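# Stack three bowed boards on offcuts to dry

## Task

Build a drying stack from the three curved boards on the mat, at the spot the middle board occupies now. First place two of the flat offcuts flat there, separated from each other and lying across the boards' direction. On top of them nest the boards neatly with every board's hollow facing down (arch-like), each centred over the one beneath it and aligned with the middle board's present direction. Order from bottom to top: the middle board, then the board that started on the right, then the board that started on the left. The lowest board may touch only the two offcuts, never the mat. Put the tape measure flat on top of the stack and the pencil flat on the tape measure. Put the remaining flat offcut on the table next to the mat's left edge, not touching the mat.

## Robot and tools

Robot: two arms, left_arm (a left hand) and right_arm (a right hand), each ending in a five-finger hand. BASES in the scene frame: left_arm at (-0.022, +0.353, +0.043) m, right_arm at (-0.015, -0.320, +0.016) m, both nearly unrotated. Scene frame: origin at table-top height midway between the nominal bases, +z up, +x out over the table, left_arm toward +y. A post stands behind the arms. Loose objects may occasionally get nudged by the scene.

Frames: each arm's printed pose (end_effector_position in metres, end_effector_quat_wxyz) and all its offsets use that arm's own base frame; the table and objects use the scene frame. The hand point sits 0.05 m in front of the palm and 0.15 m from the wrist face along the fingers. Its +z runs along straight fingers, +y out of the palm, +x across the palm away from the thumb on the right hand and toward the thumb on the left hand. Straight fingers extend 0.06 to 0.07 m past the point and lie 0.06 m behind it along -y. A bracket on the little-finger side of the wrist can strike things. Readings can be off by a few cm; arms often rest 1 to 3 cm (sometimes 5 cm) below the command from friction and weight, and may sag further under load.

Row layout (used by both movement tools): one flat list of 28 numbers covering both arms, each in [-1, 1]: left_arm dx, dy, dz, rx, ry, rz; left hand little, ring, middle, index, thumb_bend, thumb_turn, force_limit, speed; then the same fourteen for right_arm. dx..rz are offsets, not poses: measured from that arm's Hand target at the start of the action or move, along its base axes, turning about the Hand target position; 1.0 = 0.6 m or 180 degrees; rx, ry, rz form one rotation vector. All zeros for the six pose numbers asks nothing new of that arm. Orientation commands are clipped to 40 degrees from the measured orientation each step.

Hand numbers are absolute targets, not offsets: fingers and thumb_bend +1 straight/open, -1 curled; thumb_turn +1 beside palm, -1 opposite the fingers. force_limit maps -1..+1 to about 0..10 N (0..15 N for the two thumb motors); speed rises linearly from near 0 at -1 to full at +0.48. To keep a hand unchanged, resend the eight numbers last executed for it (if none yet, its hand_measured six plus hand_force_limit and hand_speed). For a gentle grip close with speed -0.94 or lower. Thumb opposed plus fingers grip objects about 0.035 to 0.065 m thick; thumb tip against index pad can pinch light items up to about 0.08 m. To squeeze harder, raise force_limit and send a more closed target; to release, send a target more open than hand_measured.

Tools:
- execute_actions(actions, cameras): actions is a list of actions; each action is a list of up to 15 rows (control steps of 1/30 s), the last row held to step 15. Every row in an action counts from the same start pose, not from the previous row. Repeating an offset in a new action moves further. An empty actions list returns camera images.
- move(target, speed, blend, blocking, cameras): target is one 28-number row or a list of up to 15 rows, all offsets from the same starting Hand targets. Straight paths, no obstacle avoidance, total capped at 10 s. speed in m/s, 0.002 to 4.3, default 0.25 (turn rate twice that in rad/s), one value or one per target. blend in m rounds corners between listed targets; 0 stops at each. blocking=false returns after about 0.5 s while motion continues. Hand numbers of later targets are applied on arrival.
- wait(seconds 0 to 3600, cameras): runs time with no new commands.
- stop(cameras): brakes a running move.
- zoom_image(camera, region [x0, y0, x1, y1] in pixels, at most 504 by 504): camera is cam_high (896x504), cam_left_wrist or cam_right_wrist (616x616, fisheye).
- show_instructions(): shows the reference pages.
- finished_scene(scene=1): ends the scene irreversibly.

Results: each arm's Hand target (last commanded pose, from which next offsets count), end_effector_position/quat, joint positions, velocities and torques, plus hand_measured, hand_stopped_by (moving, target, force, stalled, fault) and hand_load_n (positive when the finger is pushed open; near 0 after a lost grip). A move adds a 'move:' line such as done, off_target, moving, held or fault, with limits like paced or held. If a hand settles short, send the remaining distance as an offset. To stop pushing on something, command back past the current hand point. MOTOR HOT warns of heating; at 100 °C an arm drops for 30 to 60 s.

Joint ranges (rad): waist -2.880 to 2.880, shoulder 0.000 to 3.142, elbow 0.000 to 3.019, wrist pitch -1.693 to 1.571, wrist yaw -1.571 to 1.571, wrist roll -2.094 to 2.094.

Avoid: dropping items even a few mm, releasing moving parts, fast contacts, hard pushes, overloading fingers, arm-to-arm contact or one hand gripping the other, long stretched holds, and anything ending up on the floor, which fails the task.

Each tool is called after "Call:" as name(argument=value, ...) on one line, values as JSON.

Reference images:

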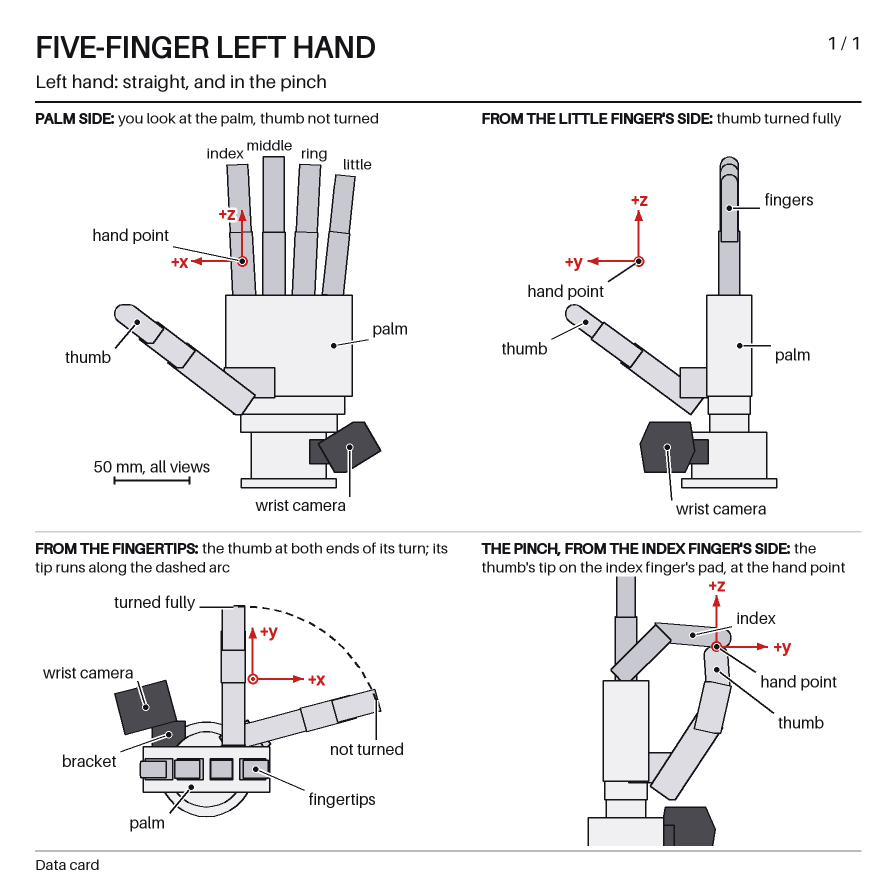

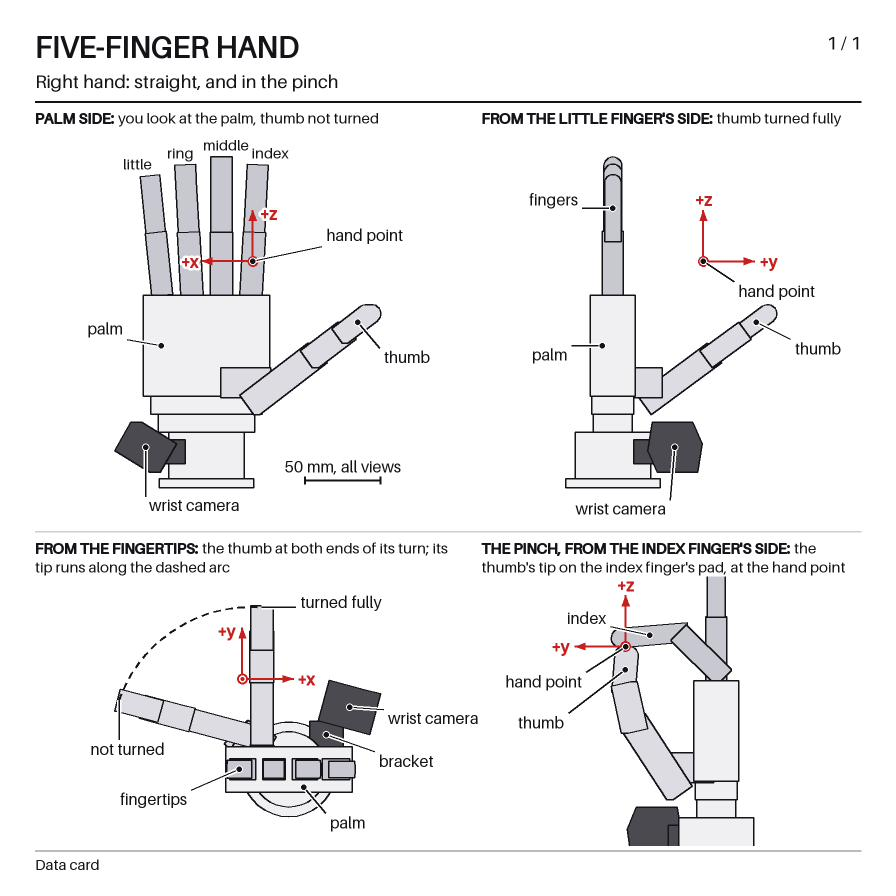

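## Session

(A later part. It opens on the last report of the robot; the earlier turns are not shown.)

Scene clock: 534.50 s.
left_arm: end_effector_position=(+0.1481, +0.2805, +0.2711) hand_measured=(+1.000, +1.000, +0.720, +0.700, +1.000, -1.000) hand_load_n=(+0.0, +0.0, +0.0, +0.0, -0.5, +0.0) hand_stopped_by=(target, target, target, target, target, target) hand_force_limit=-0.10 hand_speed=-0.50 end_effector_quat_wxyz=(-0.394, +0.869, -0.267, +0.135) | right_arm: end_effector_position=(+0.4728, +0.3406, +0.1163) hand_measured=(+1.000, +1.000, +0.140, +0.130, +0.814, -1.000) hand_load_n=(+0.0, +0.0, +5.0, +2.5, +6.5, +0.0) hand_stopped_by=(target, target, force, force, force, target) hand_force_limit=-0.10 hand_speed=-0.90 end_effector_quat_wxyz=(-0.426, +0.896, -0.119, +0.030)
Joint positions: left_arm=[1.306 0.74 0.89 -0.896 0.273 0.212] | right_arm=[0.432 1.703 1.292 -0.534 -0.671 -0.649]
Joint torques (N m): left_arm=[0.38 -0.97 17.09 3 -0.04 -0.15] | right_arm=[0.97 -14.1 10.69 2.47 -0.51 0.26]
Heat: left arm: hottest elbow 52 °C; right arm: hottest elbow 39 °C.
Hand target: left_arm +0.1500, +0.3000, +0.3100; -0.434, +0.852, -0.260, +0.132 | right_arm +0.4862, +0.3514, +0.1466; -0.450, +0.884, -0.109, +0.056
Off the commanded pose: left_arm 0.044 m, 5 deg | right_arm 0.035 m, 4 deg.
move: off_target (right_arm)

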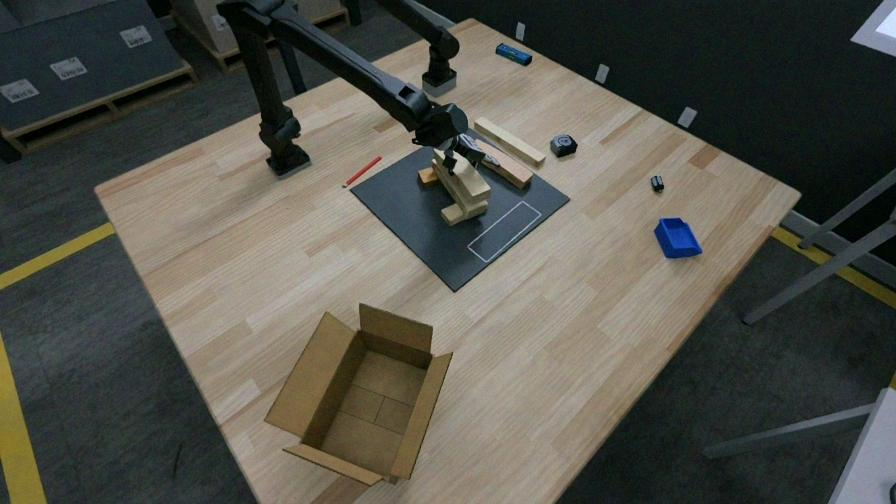

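Call:
move(target=[[0,0,0,0,0,0,1,1,0.72,0.7,1,-1,-0.1,-0.5,-0.005,-0.014,-0.03,0,0,0,1,1,-0.21,-0.21,-0.21,-1,-0.1,-0.9]], speed=0.04, cameras=["cam_high","cam_right_wrist"])

Call:
zoom_image(camera="cam_high", region=[400, 110, 520, 230])

Call:
zoom_image(camera="cam_right_wrist", region=[250, 90, 550, 440])

Scene clock: 536.73 s.
left_arm: end_effector_position=(+0.1481, +0.2805, +0.2711) hand_measured=(+1.000, +1.000, +0.720, +0.700, +1.000, -1.000) hand_load_n=(+0.0, +0.5, +0.0, +0.0, +0.0, +0.0) hand_stopped_by=(target, target, target, target, target, target) hand_force_limit=-0.10 hand_speed=-0.50 end_effector_quat_wxyz=(-0.394, +0.869, -0.267, +0.135) | right_arm: end_effector_position=(+0.4672, +0.3383, +0.1036) hand_measured=(+1.000, +1.000, +0.140, +0.130, +0.814, -1.000) hand_load_n=(+0.0, +0.0, +5.0, +2.5, +6.5, +0.0) hand_stopped_by=(target, target, force, force, force, target) hand_force_limit=-0.10 hand_speed=-0.90 end_effector_quat_wxyz=(-0.428, +0.896, -0.118, +0.031)
Joint positions: left_arm=[1.306 0.74 0.89 -0.896 0.273 0.212] | right_arm=[0.432 1.701 1.252 -0.493 -0.673 -0.649]
Joint torques (N m): left_arm=[1.38 -1.55 17.13 2.99 -0.04 -0.15] | right_arm=[0.03 -13.68 10.18 2.44 -0.71 0.15]
Heat: left arm: hottest elbow 52 °C; right arm: hottest elbow 39 °C.
Hand target: left_arm +0.1500, +0.3000, +0.3100; -0.434, +0.852, -0.260, +0.132 | right_arm +0.4832, +0.3430, +0.1286; -0.450, +0.884, -0.109, +0.056
Off the commanded pose: left_arm 0.044 m, 5 deg | right_arm 0.030 m, 4 deg.
move: off_target (right_arm)

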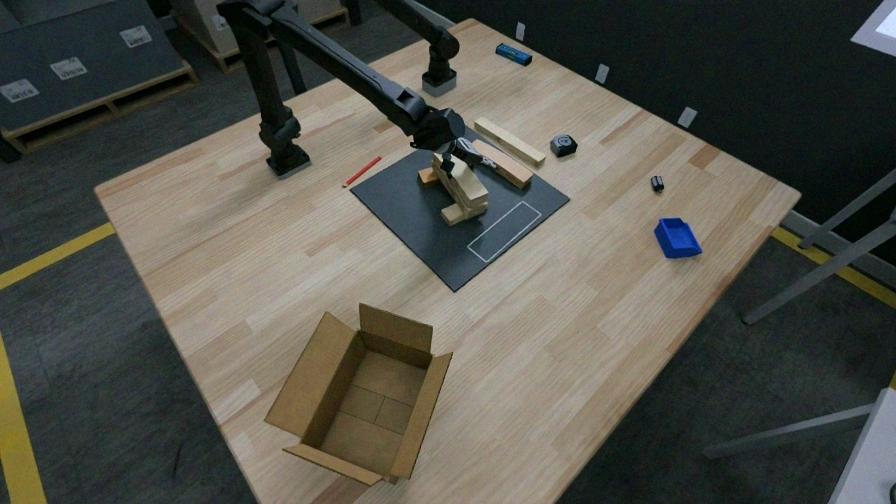

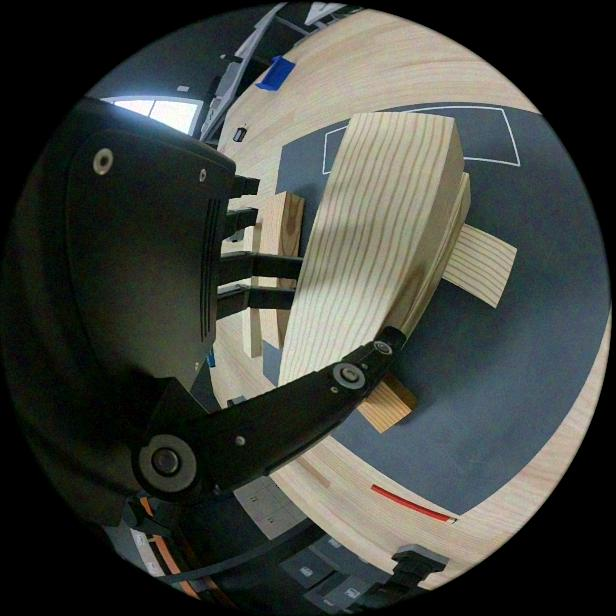

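Scaled by 4.200 from the camera's image (finer frame: 1280x720).

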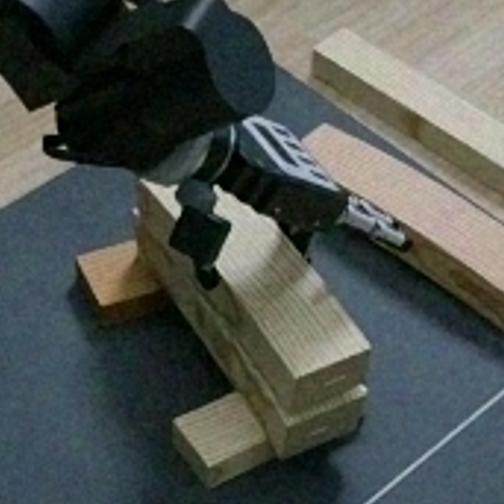

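Scaled by 1.440 from the camera's image (finer frame: 880x880).

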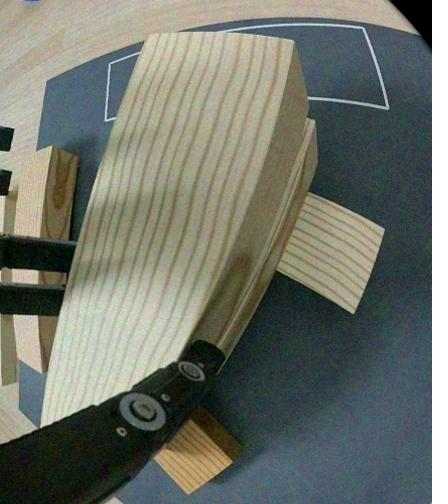

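Call:
move(target=[[0,0,0,0,0,0,1,1,0.72,0.7,1,-1,-0.1,-0.5,-0.002,-0.002,-0.03,0,0,0,1,1,-0.21,-0.21,-0.21,-1,-0.1,-0.9]], speed=0.03, cameras=["cam_high"])

Call:
zoom_image(camera="cam_high", region=[400, 110, 520, 230])

Scene clock: 538.80 s.
left_arm: end_effector_position=(+0.1481, +0.2805, +0.2711) hand_measured=(+1.000, +1.000, +0.720, +0.700, +1.000, -1.000) hand_load_n=(+0.0, +0.0, +0.0, +0.0, +0.0, +0.0) hand_stopped_by=(target, target, target, target, target, target) hand_force_limit=-0.10 hand_speed=-0.50 end_effector_quat_wxyz=(-0.394, +0.869, -0.267, +0.135) | right_arm: end_effector_position=(+0.4668, +0.3385, +0.0963) hand_measured=(+1.000, +1.000, +0.140, +0.130, +0.814, -1.000) hand_load_n=(+0.0, +0.0, +4.0, +2.0, +6.5, +0.0) hand_stopped_by=(target, target, force, force, force, target) hand_force_limit=-0.10 hand_speed=-0.90 end_effector_quat_wxyz=(-0.433, +0.893, -0.118, +0.034)
Joint positions: left_arm=[1.306 0.74 0.89 -0.896 0.273 0.212] | right_arm=[0.431 1.704 1.229 -0.451 -0.679 -0.643]
Joint torques (N m): left_arm=[0.38 -1.14 16.95 2.88 -0.05 -0.18] | right_arm=[-0.03 -12.63 9.46 2.66 -0.54 0.14]
Heat: left arm: hottest elbow 52 °C; right arm: hottest elbow 39 °C.
Hand target: left_arm +0.1500, +0.3000, +0.3100; -0.434, +0.852, -0.260, +0.132 | right_arm +0.4820, +0.3418, +0.1106; -0.450, +0.884, -0.109, +0.056
Off the commanded pose: left_arm 0.044 m, 5 deg | right_arm 0.021 m, 3 deg.
move: off_target (right_arm)

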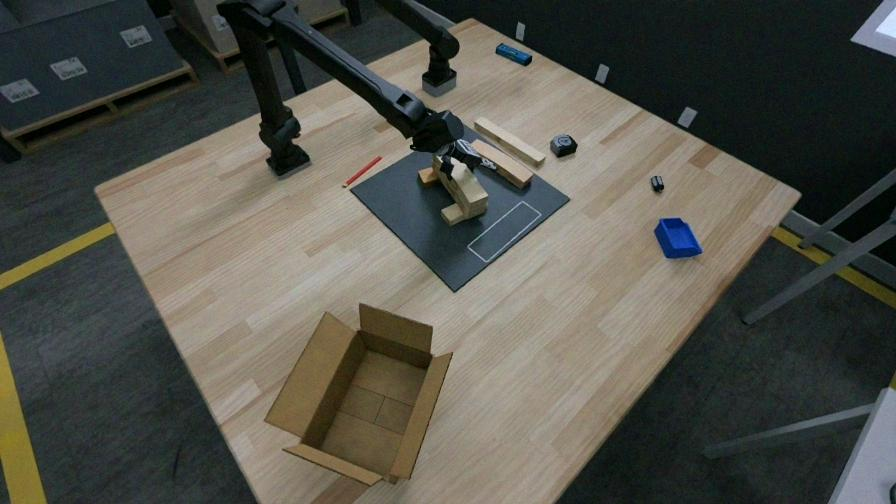

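Scaled by 4.200 from the camera's image (finer frame: 1280x720).

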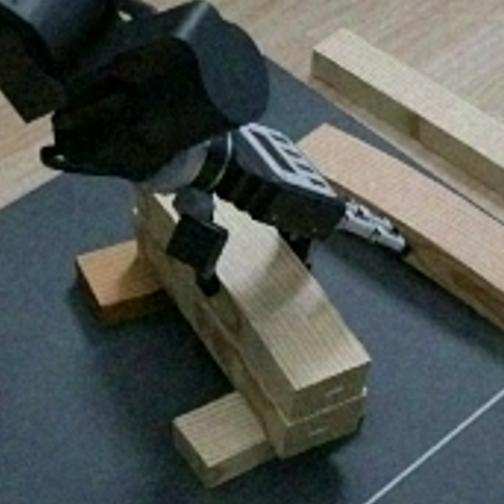

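Call:
move(target=[[0,0,0,0,0,0,1,1,0.72,0.7,1,-1,-0.1,-0.5,-0.002,0,-0.018,0,0,0,1,1,-0.21,-0.21,-0.21,-1,-0.1,-0.9]], speed=0.03)

Call:
move(target=[[0,0,0,0,0,0,1,1,0.72,0.7,1,-1,-0.1,-0.5,-0.002,0,-0.018,0,0,0,1,1,-0.21,-0.21,-0.21,-1,-0.1,-0.9]], speed=0.03, cameras=["cam_high"])

Call:
zoom_image(camera="cam_high", region=[400, 110, 520, 230])

Scene clock: 540.57 s.
left_arm: end_effector_position=(+0.1481, +0.2805, +0.2711) hand_measured=(+1.000, +1.000, +0.720, +0.700, +1.000, -1.000) hand_load_n=(+0.0, +0.0, +0.0, +0.0, +0.0, +0.0) hand_stopped_by=(target, target, target, target, target, target) hand_force_limit=-0.10 hand_speed=-0.50 end_effector_quat_wxyz=(-0.394, +0.869, -0.267, +0.135) | right_arm: end_effector_position=(+0.4698, +0.3381, +0.0954) hand_measured=(+1.000, +1.000, +0.140, +0.130, +0.814, -1.000) hand_load_n=(+0.0, -0.5, +3.0, +2.0, +6.0, +0.0) hand_stopped_by=(target, target, force, force, force, target) hand_force_limit=-0.10 hand_speed=-0.90 end_effector_quat_wxyz=(-0.439, +0.890, -0.117, +0.039)
Joint positions: left_arm=[1.306 0.74 0.89 -0.896 0.273 0.212] | right_arm=[0.426 1.704 1.22 -0.424 -0.684 -0.638]
Joint torques (N m): left_arm=[0.62 -1.67 17.05 3.02 -0.03 -0.17] | right_arm=[0.03 -11.81 8.69 2.69 -0.35 0.1]
Heat: left arm: hottest elbow 52 °C; right arm: hottest elbow 39 °C.
Hand target: left_arm +0.1500, +0.3000, +0.3100; -0.434, +0.852, -0.260, +0.132 | right_arm +0.4808, +0.3418, +0.0998; -0.450, +0.884, -0.109, +0.056
Off the commanded pose: left_arm 0.044 m, 5 deg | right_arm 0.012 m, 3 deg.
move: off_target (right_arm)

Scene clock: 541.73 s.
left_arm: end_effector_position=(+0.1481, +0.2805, +0.2711) hand_measured=(+1.000, +1.000, +0.720, +0.700, +1.000, -1.000) hand_load_n=(+0.0, +0.0, +0.0, +0.0, +0.0, +0.0) hand_stopped_by=(target, target, target, target, target, target) hand_force_limit=-0.10 hand_speed=-0.50 end_effector_quat_wxyz=(-0.394, +0.869, -0.267, +0.135) | right_arm: end_effector_position=(+0.4707, +0.3388, +0.0946) hand_measured=(+1.000, +1.000, +0.138, +0.130, +0.814, -1.000) hand_load_n=(+0.0, +0.0, +1.5, +1.0, +7.0, +0.5) hand_stopped_by=(target, target, force, force, force, target) hand_force_limit=-0.10 hand_speed=-0.90 end_effector_quat_wxyz=(-0.445, +0.887, -0.117, +0.043)
Joint positions: left_arm=[1.306 0.74 0.89 -0.896 0.273 0.212] | right_arm=[0.425 1.703 1.209 -0.398 -0.688 -0.631]
Joint torques (N m): left_arm=[0.5 -1.08 17.13 2.97 -0.04 -0.19] | right_arm=[0.15 -10.99 8.08 2.85 -0.16 0.03]
Heat: left arm: hottest elbow 52 °C; right arm: hottest elbow 39 °C.
Hand target: left_arm +0.1500, +0.3000, +0.3100; -0.434, +0.852, -0.260, +0.132 | right_arm +0.4796, +0.3418, +0.0890; -0.450, +0.884, -0.109, +0.056
Off the commanded pose: left_arm 0.044 m, 5 deg | right_arm 0.011 m, 2 deg.
move: off_target (right_arm)

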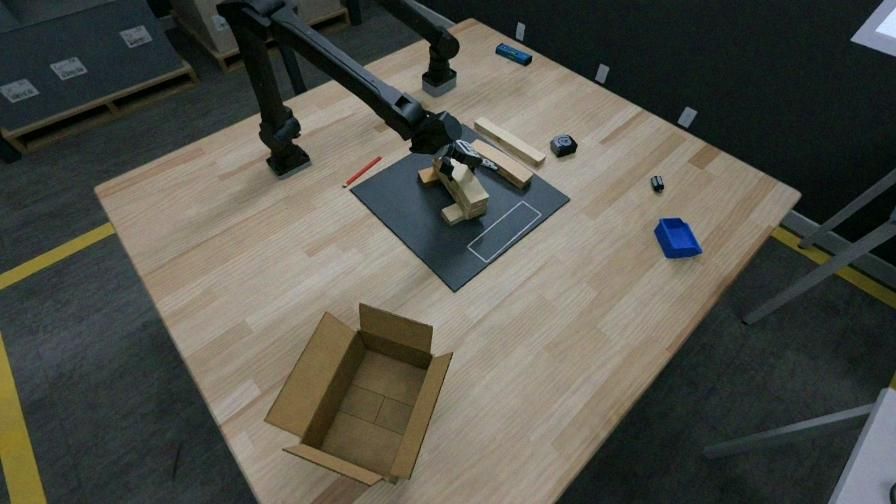

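Scaled by 4.200 from the camera's image (finer frame: 1280x720).

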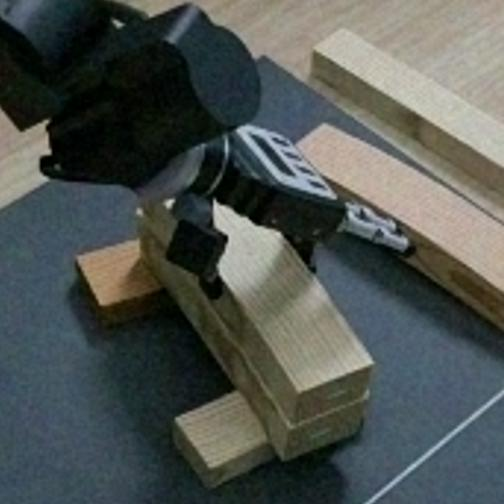

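Resting. Release and retreat.

Call:
move(target=[[0,0,0,0,0,0,1,1,0.72,0.7,1,-1,-0.1,-0.5,0,0,-0.004,0,0,0,1,1,0.6,0.6,1,-1,-0.1,-0.88]], speed=0.03)

Call:
move(target=[[0,0,0,0,0,0,1,1,0.72,0.7,1,-1,-0.1,-0.5,0,-0.02,0.18,0,0,0,1,1,0.8,0.8,1,-1,-0.1,-0.8]], speed=0.1, cameras=["cam_high","cam_right_wrist"])

Call:
zoom_image(camera="cam_high", region=[400, 110, 520, 230])

Call:
zoom_image(camera="cam_right_wrist", region=[270, 110, 590, 430])

Scene clock: 544.50 s.
left_arm: end_effector_position=(+0.1481, +0.2805, +0.2711) hand_measured=(+1.000, +1.000, +0.720, +0.700, +1.000, -1.000) hand_load_n=(+0.0, +0.0, +0.0, +0.0, +0.0, +0.0) hand_stopped_by=(target, target, target, target, target, target) hand_force_limit=-0.10 hand_speed=-0.50 end_effector_quat_wxyz=(-0.394, +0.869, -0.267, +0.135) | right_arm: end_effector_position=(+0.4708, +0.3385, +0.0831) hand_measured=(+1.000, +1.000, +0.600, +0.600, +1.000, -1.000) hand_load_n=(+0.0, +0.0, +0.0, +0.0, +0.0, +0.0) hand_stopped_by=(target, target, target, target, target, target) hand_force_limit=-0.10 hand_speed=-0.88 end_effector_quat_wxyz=(-0.444, +0.887, -0.118, +0.042)
Joint positions: left_arm=[1.306 0.74 0.89 -0.896 0.273 0.212] | right_arm=[0.425 1.718 1.197 -0.373 -0.687 -0.631]
Joint torques (N m): left_arm=[0.56 -1.2 17.06 2.86 -0.02 -0.17] | right_arm=[0.21 -11.87 8.81 2.09 -0.2 0.04]
Heat: left arm: hottest elbow 52 °C; right arm: hottest elbow 38 °C.
Hand target: left_arm +0.1500, +0.3000, +0.3100; -0.434, +0.852, -0.260, +0.132 | right_arm +0.4796, +0.3418, +0.0866; -0.450, +0.884, -0.109, +0.056
Off the commanded pose: left_arm 0.044 m, 5 deg | right_arm 0.010 m, 2 deg.
move: done

Scene clock: 546.43 s.
left_arm: end_effector_position=(+0.1481, +0.2805, +0.2711) hand_measured=(+1.000, +1.000, +0.720, +0.700, +1.000, -1.000) hand_load_n=(+0.0, +0.0, +0.0, +0.0, +0.0, +0.0) hand_stopped_by=(target, target, target, target, target, target) hand_force_limit=-0.10 hand_speed=-0.50 end_effector_quat_wxyz=(-0.394, +0.869, -0.267, +0.135) | right_arm: end_effector_position=(+0.4581, +0.3319, +0.1550) hand_measured=(+1.000, +1.000, +0.800, +0.800, +1.000, -1.000) hand_load_n=(+0.0, -0.5, +0.0, -0.5, +0.0, +0.0) hand_stopped_by=(target, target, target, target, target, target) hand_force_limit=-0.10 hand_speed=-0.80 end_effector_quat_wxyz=(-0.431, +0.894, -0.123, +0.021)
Joint positions: left_arm=[1.306 0.74 0.89 -0.896 0.273 0.212] | right_arm=[0.423 1.632 1.306 -0.628 -0.691 -0.645]
Joint torques (N m): left_arm=[0.56 -1.08 17.18 2.95 -0.02 -0.18] | right_arm=[-0.67 -13.57 13.42 0.9 -0.5 -0.03]
Heat: left arm: hottest elbow 52 °C; right arm: hottest elbow 38 °C.
Hand target: left_arm +0.1500, +0.3000, +0.3100; -0.434, +0.852, -0.260, +0.132 | right_arm +0.4796, +0.3298, +0.1946; -0.450, +0.884, -0.109, +0.056
Off the commanded pose: left_arm 0.044 m, 5 deg | right_arm 0.045 m, 5 deg.
move: off_target (right_arm)

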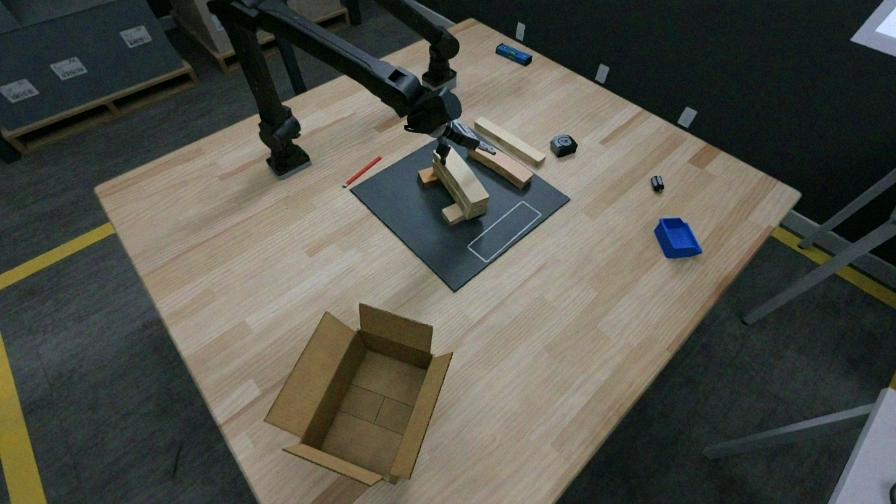

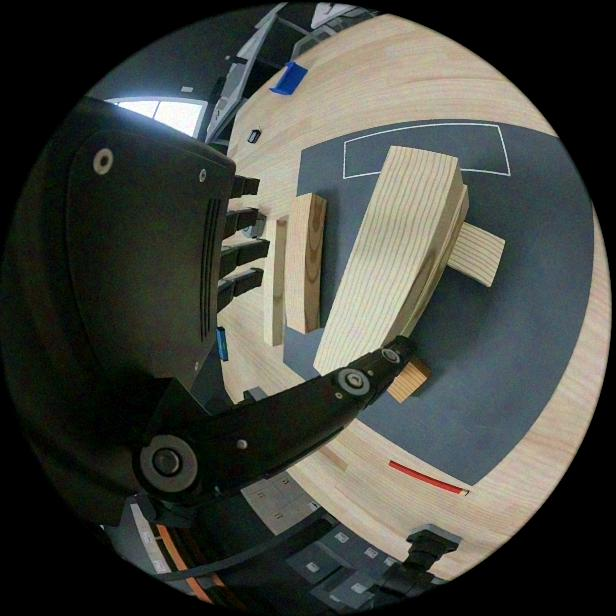

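Scaled by 4.200 from the camera's image (finer frame: 1280x720).

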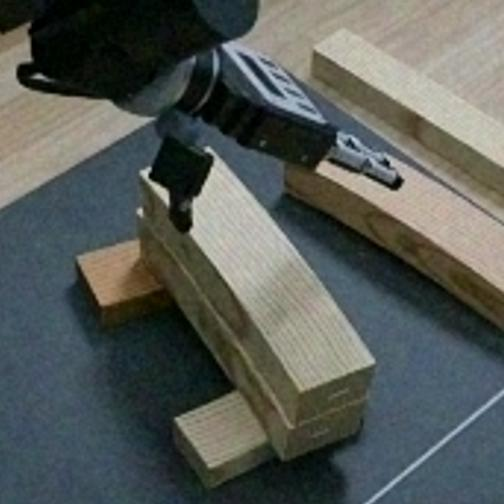

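Scaled by 1.575 from the camera's image (finer frame: 880x880).

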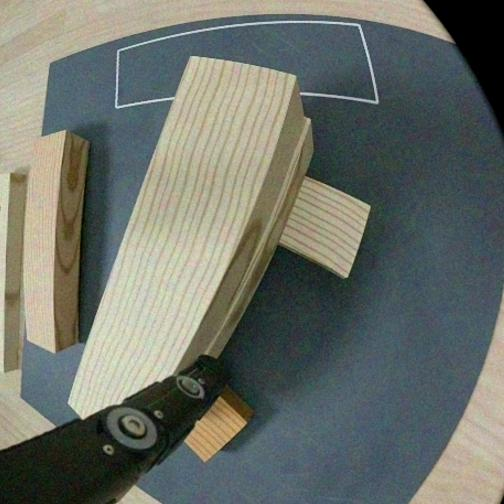

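Call:
zoom_image(camera="cam_high", region=[455, 125, 555, 205])

Call:
move(target=[[0,0,0,0,0,0,1,1,0.72,0.7,1,-1,-0.1,-0.5,-0.1,-0.2,0.15,0,0,-0.1,1,1,0.8,0.8,1,-1,-0.1,-0.8],[0,0,0,0,0,0,1,1,0.72,0.7,1,-1,-0.1,-0.5,-0.3,-0.63,0.12,0,0,-0.2,1,1,0.8,0.8,1,-1,-0.1,-0.8]], speed=0.2, blend=[0.04,0], cameras=["cam_high"])

Call:
zoom_image(camera="cam_high", region=[455, 125, 555, 205])

Call:
zoom_image(camera="cam_high", region=[400, 120, 500, 240])

Scaled by 5.040 from the camera's image (finer frame: 1280x720).

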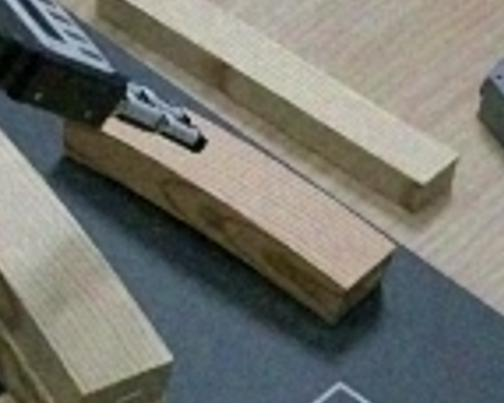

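Scene clock: 552.00 s.
left_arm: end_effector_position=(+0.1481, +0.2805, +0.2711) hand_measured=(+1.000, +1.000, +0.720, +0.700, +1.000, -1.000) hand_load_n=(+0.0, +0.0, +0.0, +0.0, +0.0, +0.0) hand_stopped_by=(target, target, target, target, target, target) hand_force_limit=-0.10 hand_speed=-0.50 end_effector_quat_wxyz=(-0.394, +0.869, -0.267, +0.135) | right_arm: end_effector_position=(+0.2942, -0.0405, +0.2545) hand_measured=(+1.000, +1.000, +0.800, +0.800, +1.000, -1.000) hand_load_n=(+0.0, +0.0, +0.0, +0.0, +0.0, +0.0) hand_stopped_by=(target, target, target, target, target, target) hand_force_limit=-0.10 hand_speed=-0.80 end_effector_quat_wxyz=(-0.411, +0.808, -0.383, +0.177)
Joint positions: left_arm=[1.306 0.74 0.89 -0.896 0.273 0.212] | right_arm=[-0.568 0.96 0.981 -1.235 -0.877 -1.085]
Joint torques (N m): left_arm=[0.5 -1.14 17.05 2.99 -0.02 -0.19] | right_arm=[-0.56 -2.55 11.4 0.47 -0.66 -0.01]
Heat: left arm: hottest elbow 52 °C; right arm: hottest elbow 38 °C.
Hand target: left_arm +0.1500, +0.3000, +0.3100; -0.434, +0.852, -0.260, +0.132 | right_arm +0.2996, -0.0482, +0.2666; -0.411, +0.808, -0.377, +0.192
Off the commanded pose: left_arm 0.044 m, 5 deg | right_arm 0.015 m, 2 deg.
move: off_target (right_arm)

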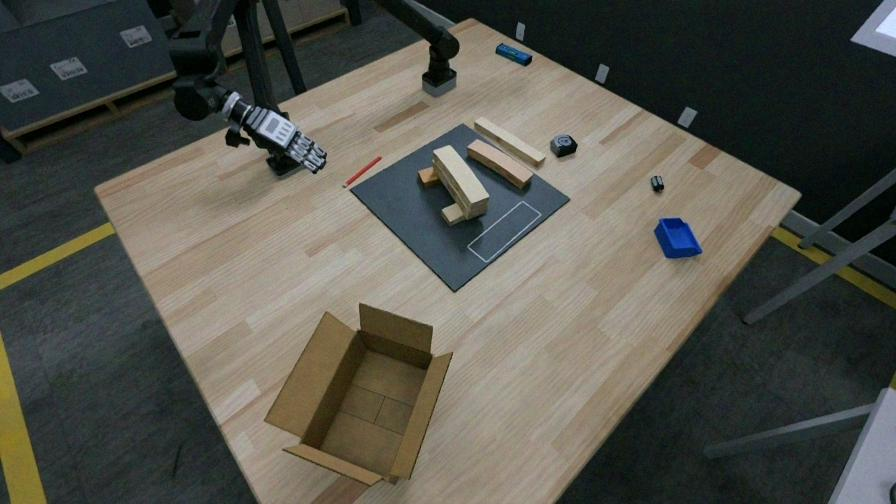

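Scaled by 5.040 from the camera's image (finer frame: 1280x720).

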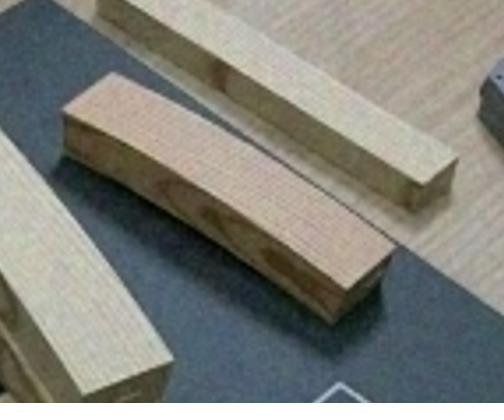

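Scaled by 4.200 from the camera's image (finer frame: 1280x720).

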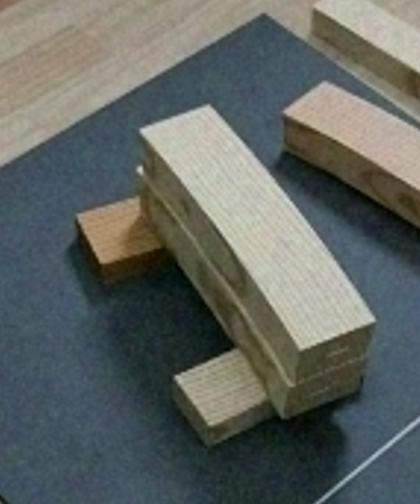

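Call:
move(target=[[0.25,-0.333,-0.1,0,0,-0.367,1,1,0.6,0.6,1,-1,-0.1,-0.5,0,0,0,0,0,0,1,1,0.8,0.8,1,-1,-0.1,-0.8],[0.53,-0.77,-0.22,0,0,-0.792,1,1,0.6,0.6,1,-1,-0.1,-0.5,0,0,0,0,0,0,1,1,0.8,0.8,1,-1,-0.1,-0.8]], speed=0.25, blend=[0.04,0], cameras=["cam_high","cam_left_wrist"])

Call:
zoom_image(camera="cam_high", region=[440, 60, 580, 200])

Scene clock: 561.43 s.
left_arm: end_effector_position=(+0.4486, -0.1588, +0.1614) hand_measured=(+1.000, +1.000, +0.600, +0.600, +1.000, -1.000) hand_load_n=(+0.0, +0.0, +0.0, +0.0, +0.0, +0.0) hand_stopped_by=(target, target, target, target, target, target) hand_force_limit=-0.10 hand_speed=-0.50 end_effector_quat_wxyz=(-0.005, -0.044, +0.893, -0.448) | right_arm: end_effector_position=(+0.2942, -0.0405, +0.2545) hand_measured=(+1.000, +1.000, +0.800, +0.800, +1.000, -1.000) hand_load_n=(+0.0, +0.0, +0.0, +0.0, +0.0, +0.0) hand_stopped_by=(target, target, target, target, target, target) hand_force_limit=-0.10 hand_speed=-0.80 end_effector_quat_wxyz=(-0.411, +0.808, -0.383, +0.177)
Joint positions: left_arm=[-0.076 1.605 1.315 -1.129 0.92 1.321] | right_arm=[-0.568 0.96 0.981 -1.235 -0.877 -1.085]
Joint torques (N m): left_arm=[-0.56 -9.99 14.58 0.46 0.8 0.06] | right_arm=[-0.5 -2.61 11.41 0.46 -0.66 -0.03]
Heat: left arm: hottest elbow 51 °C; right arm: hottest elbow 38 °C.
Hand target: left_arm +0.4680, -0.1620, +0.1780; +0.014, -0.027, +0.891, -0.453 | right_arm +0.2996, -0.0482, +0.2666; -0.411, +0.808, -0.377, +0.192
Off the commanded pose: left_arm 0.026 m, 3 deg | right_arm 0.015 m, 2 deg.
move: off_target (left_arm)

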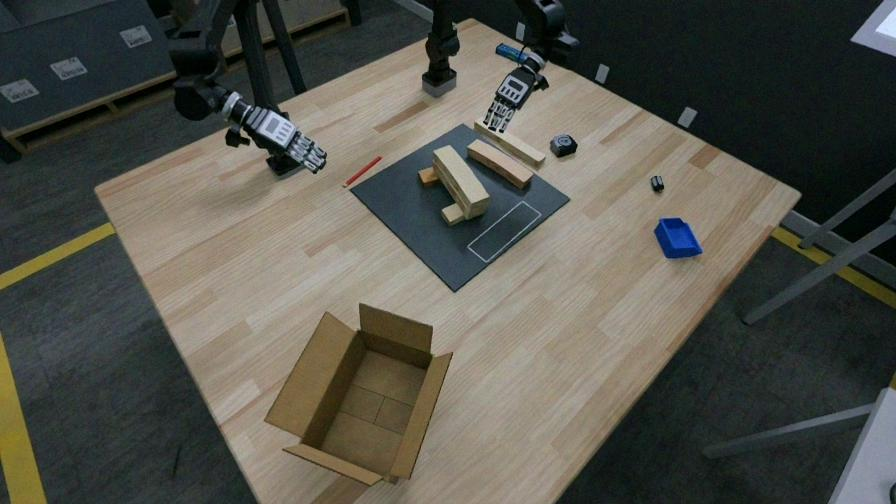

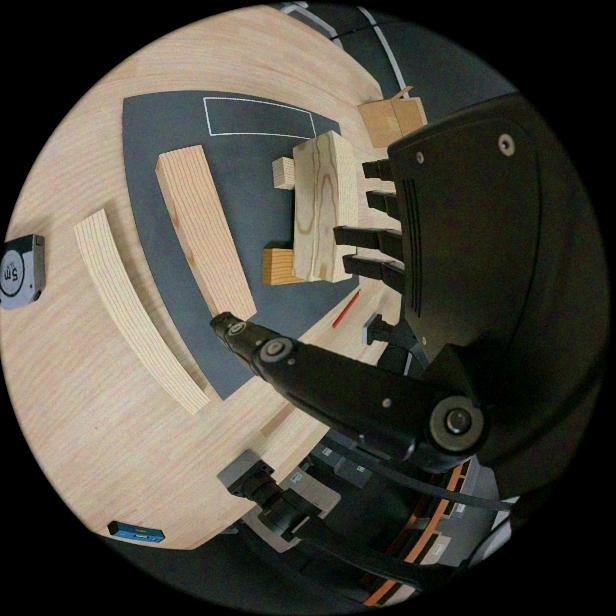

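Scaled by 3.600 from the camera's image (finer frame: 1280x720).

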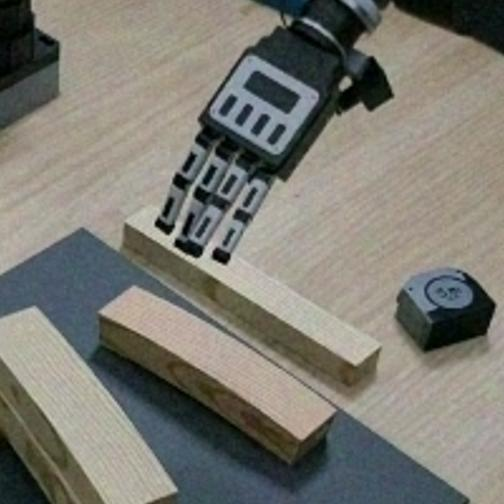

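Call:
move(target=[[0.012,-0.02,-0.225,0,0,0,1,1,0.6,0.6,1,-1,-0.1,-0.5,0,0,0,0,0,0,1,1,0.8,0.8,1,-1,-0.1,-0.8]], speed=0.12, cameras=["cam_left_wrist"])

Call:
zoom_image(camera="cam_left_wrist", region=[130, 100, 430, 400])

Scene clock: 565.17 s.
left_arm: end_effector_position=(+0.4758, -0.1657, +0.0466) hand_measured=(+1.000, +1.000, +0.600, +0.600, +1.000, -1.000) hand_load_n=(+0.0, +0.0, +0.0, +0.0, +0.0, +0.0) hand_stopped_by=(target, target, target, target, target, target) hand_force_limit=-0.10 hand_speed=-0.50 end_effector_quat_wxyz=(+0.015, -0.033, +0.892, -0.451) | right_arm: end_effector_position=(+0.2942, -0.0405, +0.2545) hand_measured=(+1.000, +1.000, +0.800, +0.800, +1.000, -1.000) hand_load_n=(+0.0, +0.0, +0.0, +0.0, +0.0, +0.0) hand_stopped_by=(target, target, target, target, target, target) hand_force_limit=-0.10 hand_speed=-0.80 end_effector_quat_wxyz=(-0.411, +0.808, -0.383, +0.177)
Joint positions: left_arm=[-0.085 1.769 1.2 -0.794 0.92 1.309] | right_arm=[-0.568 0.96 0.981 -1.235 -0.877 -1.085]
Joint torques (N m): left_arm=[-1.03 -11.69 8.06 1.68 0.58 -0.18] | right_arm=[-0.5 -2.55 11.38 0.47 -0.66 -0.02]
Heat: left arm: hottest elbow 51 °C; right arm: hottest elbow 38 °C.
Hand target: left_arm +0.4752, -0.1740, +0.0430; +0.014, -0.027, +0.891, -0.453 | right_arm +0.2996, -0.0482, +0.2666; -0.411, +0.808, -0.377, +0.192
Off the commanded pose: left_arm 0.009 m, 1 deg | right_arm 0.015 m, 2 deg.
move: done

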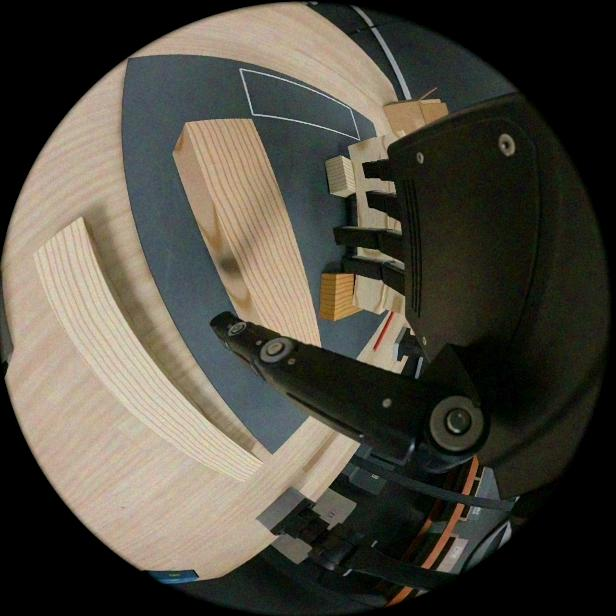

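Scaled by 1.680 from the camera's image (finer frame: 880x880).

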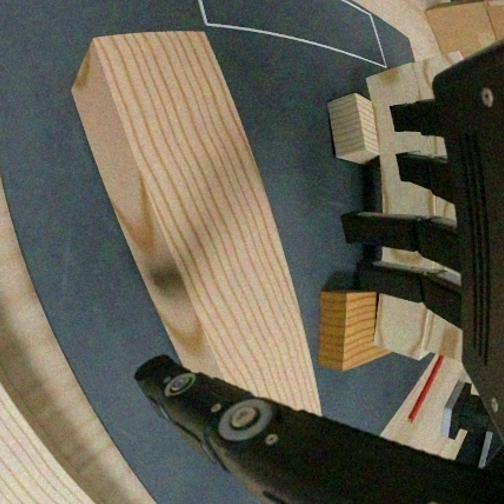

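Call:
move(target=[[-0.008,-0.004,-0.04,0,0,0,1,1,0.6,0.6,1,-1,-0.1,-0.5,0,0,0,0,0,0,1,1,0.8,0.8,1,-1,-0.1,-0.8],[-0.008,-0.004,-0.08,0,0,0,1,1,0.6,0.6,1,-1,-0.1,-0.5,0,0,0,0,0,0,1,1,0.8,0.8,1,-1,-0.1,-0.8]], speed=0.06, cameras=["cam_left_wrist"])

Call:
zoom_image(camera="cam_left_wrist", region=[130, 100, 430, 400])

Scene clock: 568.00 s.
left_arm: end_effector_position=(+0.4719, -0.1686, -0.0003) hand_measured=(+1.000, +1.000, +0.600, +0.600, +1.000, -1.000) hand_load_n=(+0.0, +0.0, +0.0, +0.0, +0.0, +0.0) hand_stopped_by=(target, target, target, target, target, target) hand_force_limit=-0.10 hand_speed=-0.50 end_effector_quat_wxyz=(+0.016, -0.032, +0.891, -0.452) | right_arm: end_effector_position=(+0.2942, -0.0405, +0.2545) hand_measured=(+1.000, +1.000, +0.800, +0.800, +1.000, -1.000) hand_load_n=(+0.0, +0.0, +0.0, +0.0, +0.0, +0.0) hand_stopped_by=(target, target, target, target, target, target) hand_force_limit=-0.10 hand_speed=-0.80 end_effector_quat_wxyz=(-0.411, +0.808, -0.383, +0.177)
Joint positions: left_arm=[-0.091 1.833 1.143 -0.663 0.92 1.3] | right_arm=[-0.568 0.96 0.981 -1.235 -0.877 -1.085]
Joint torques (N m): left_arm=[-0.85 -11.63 7.34 1.66 0.56 -0.17] | right_arm=[-0.56 -2.61 11.4 0.46 -0.66 -0.03]
Heat: left arm: hottest elbow 50 °C; right arm: hottest elbow 37 °C.
Hand target: left_arm +0.4704, -0.1764, -0.0050; +0.014, -0.027, +0.891, -0.453 | right_arm +0.2996, -0.0482, +0.2666; -0.411, +0.808, -0.377, +0.192
Off the commanded pose: left_arm 0.009 m, 1 deg | right_arm 0.015 m, 2 deg.
move: done

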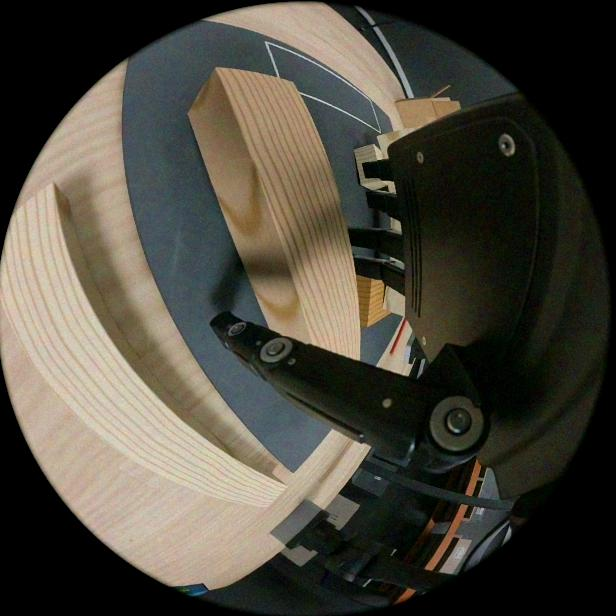

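Scaled by 1.680 from the camera's image (finer frame: 880x880).

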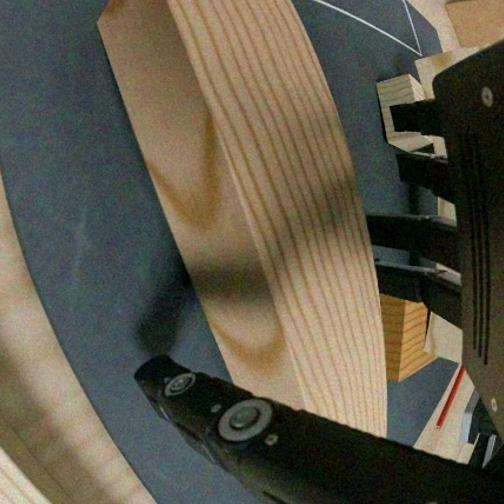

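Call:
move(target=[[0,-0.008,0,0,0,0,1,1,-0.2,-0.2,-0.2,-1,-0.05,-0.9,0,0,0,0,0,0,1,1,0.8,0.8,1,-1,-0.1,-0.8]], speed=0.05, cameras=["cam_high","cam_left_wrist"])

Call:
zoom_image(camera="cam_left_wrist", region=[130, 100, 430, 400])

Call:
zoom_image(camera="cam_high", region=[440, 90, 560, 210])

Scene clock: 571.40 s.
left_arm: end_effector_position=(+0.4710, -0.1804, +0.0003) hand_measured=(+1.000, +1.000, +0.100, +0.080, +0.736, -1.000) hand_load_n=(+0.0, +0.0, +4.0, +4.5, +7.0, +0.0) hand_stopped_by=(target, target, force, force, force, target) hand_force_limit=-0.05 hand_speed=-0.90 end_effector_quat_wxyz=(+0.015, -0.024, +0.891, -0.454) | right_arm: end_effector_position=(+0.2942, -0.0405, +0.2545) hand_measured=(+1.000, +1.000, +0.800, +0.800, +1.000, -1.000) hand_load_n=(+0.0, +0.0, +0.0, +0.0, +0.0, +0.5) hand_stopped_by=(target, target, target, target, target, target) hand_force_limit=-0.10 hand_speed=-0.80 end_effector_quat_wxyz=(-0.411, +0.808, -0.383, +0.177)
Joint positions: left_arm=[-0.114 1.833 1.143 -0.646 0.922 1.286] | right_arm=[-0.568 0.96 0.981 -1.235 -0.877 -1.085]
Joint torques (N m): left_arm=[-0.38 -11.75 7.21 1.65 0.49 -0.16] | right_arm=[-0.44 -2.61 11.45 0.5 -0.67 -0.02]
Heat: left arm: hottest elbow 49 °C; right arm: hottest elbow 37 °C.
Hand target: left_arm +0.4704, -0.1812, -0.0050; +0.014, -0.027, +0.891, -0.453 | right_arm +0.2996, -0.0482, +0.2666; -0.411, +0.808, -0.377, +0.192
Off the commanded pose: left_arm 0.005 m, 0 deg | right_arm 0.015 m, 2 deg.
move: done

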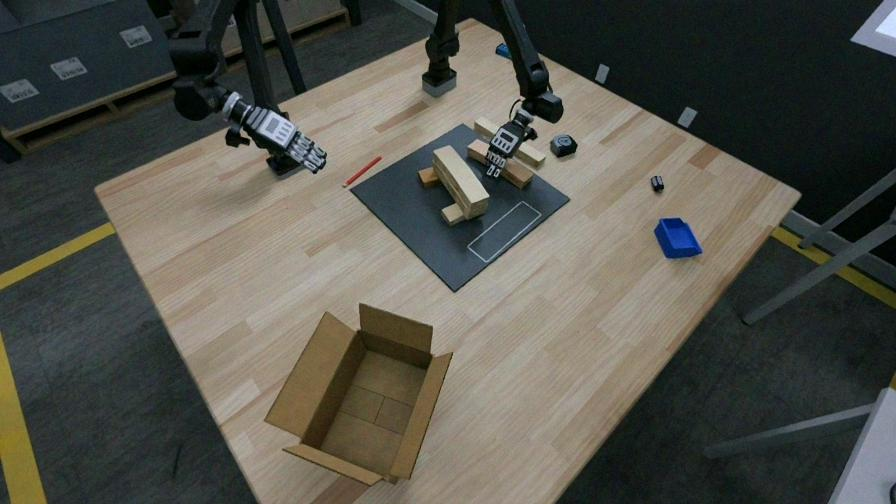

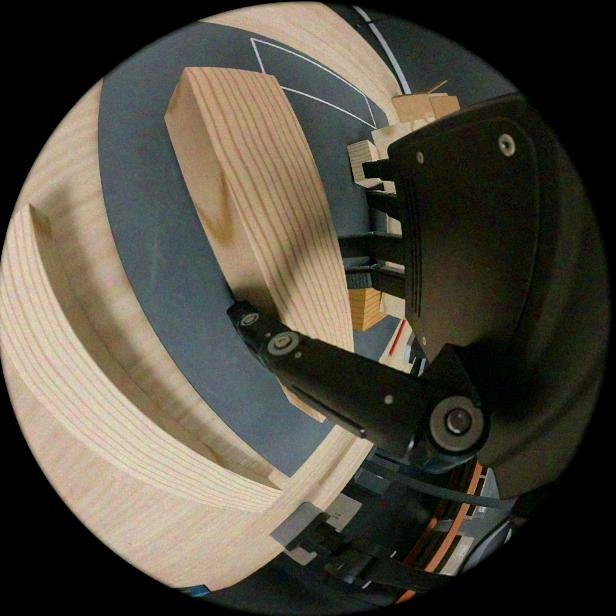

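Scaled by 1.680 from the camera's image (finer frame: 880x880).

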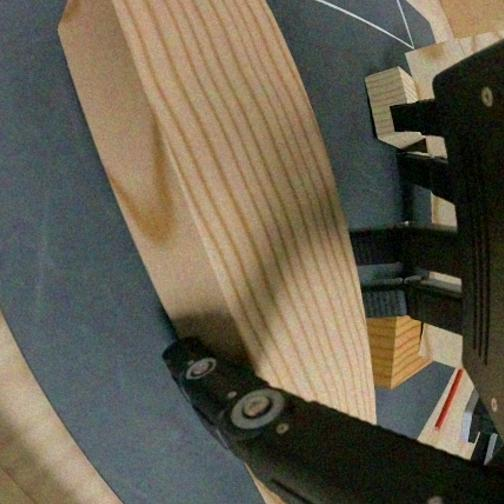

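Scaled by 4.200 from the camera's image (finer frame: 1280x720).

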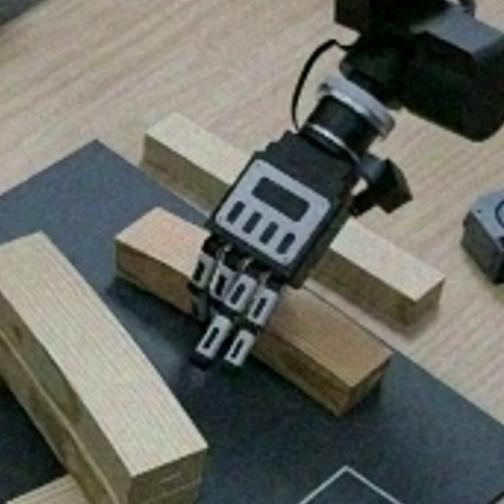

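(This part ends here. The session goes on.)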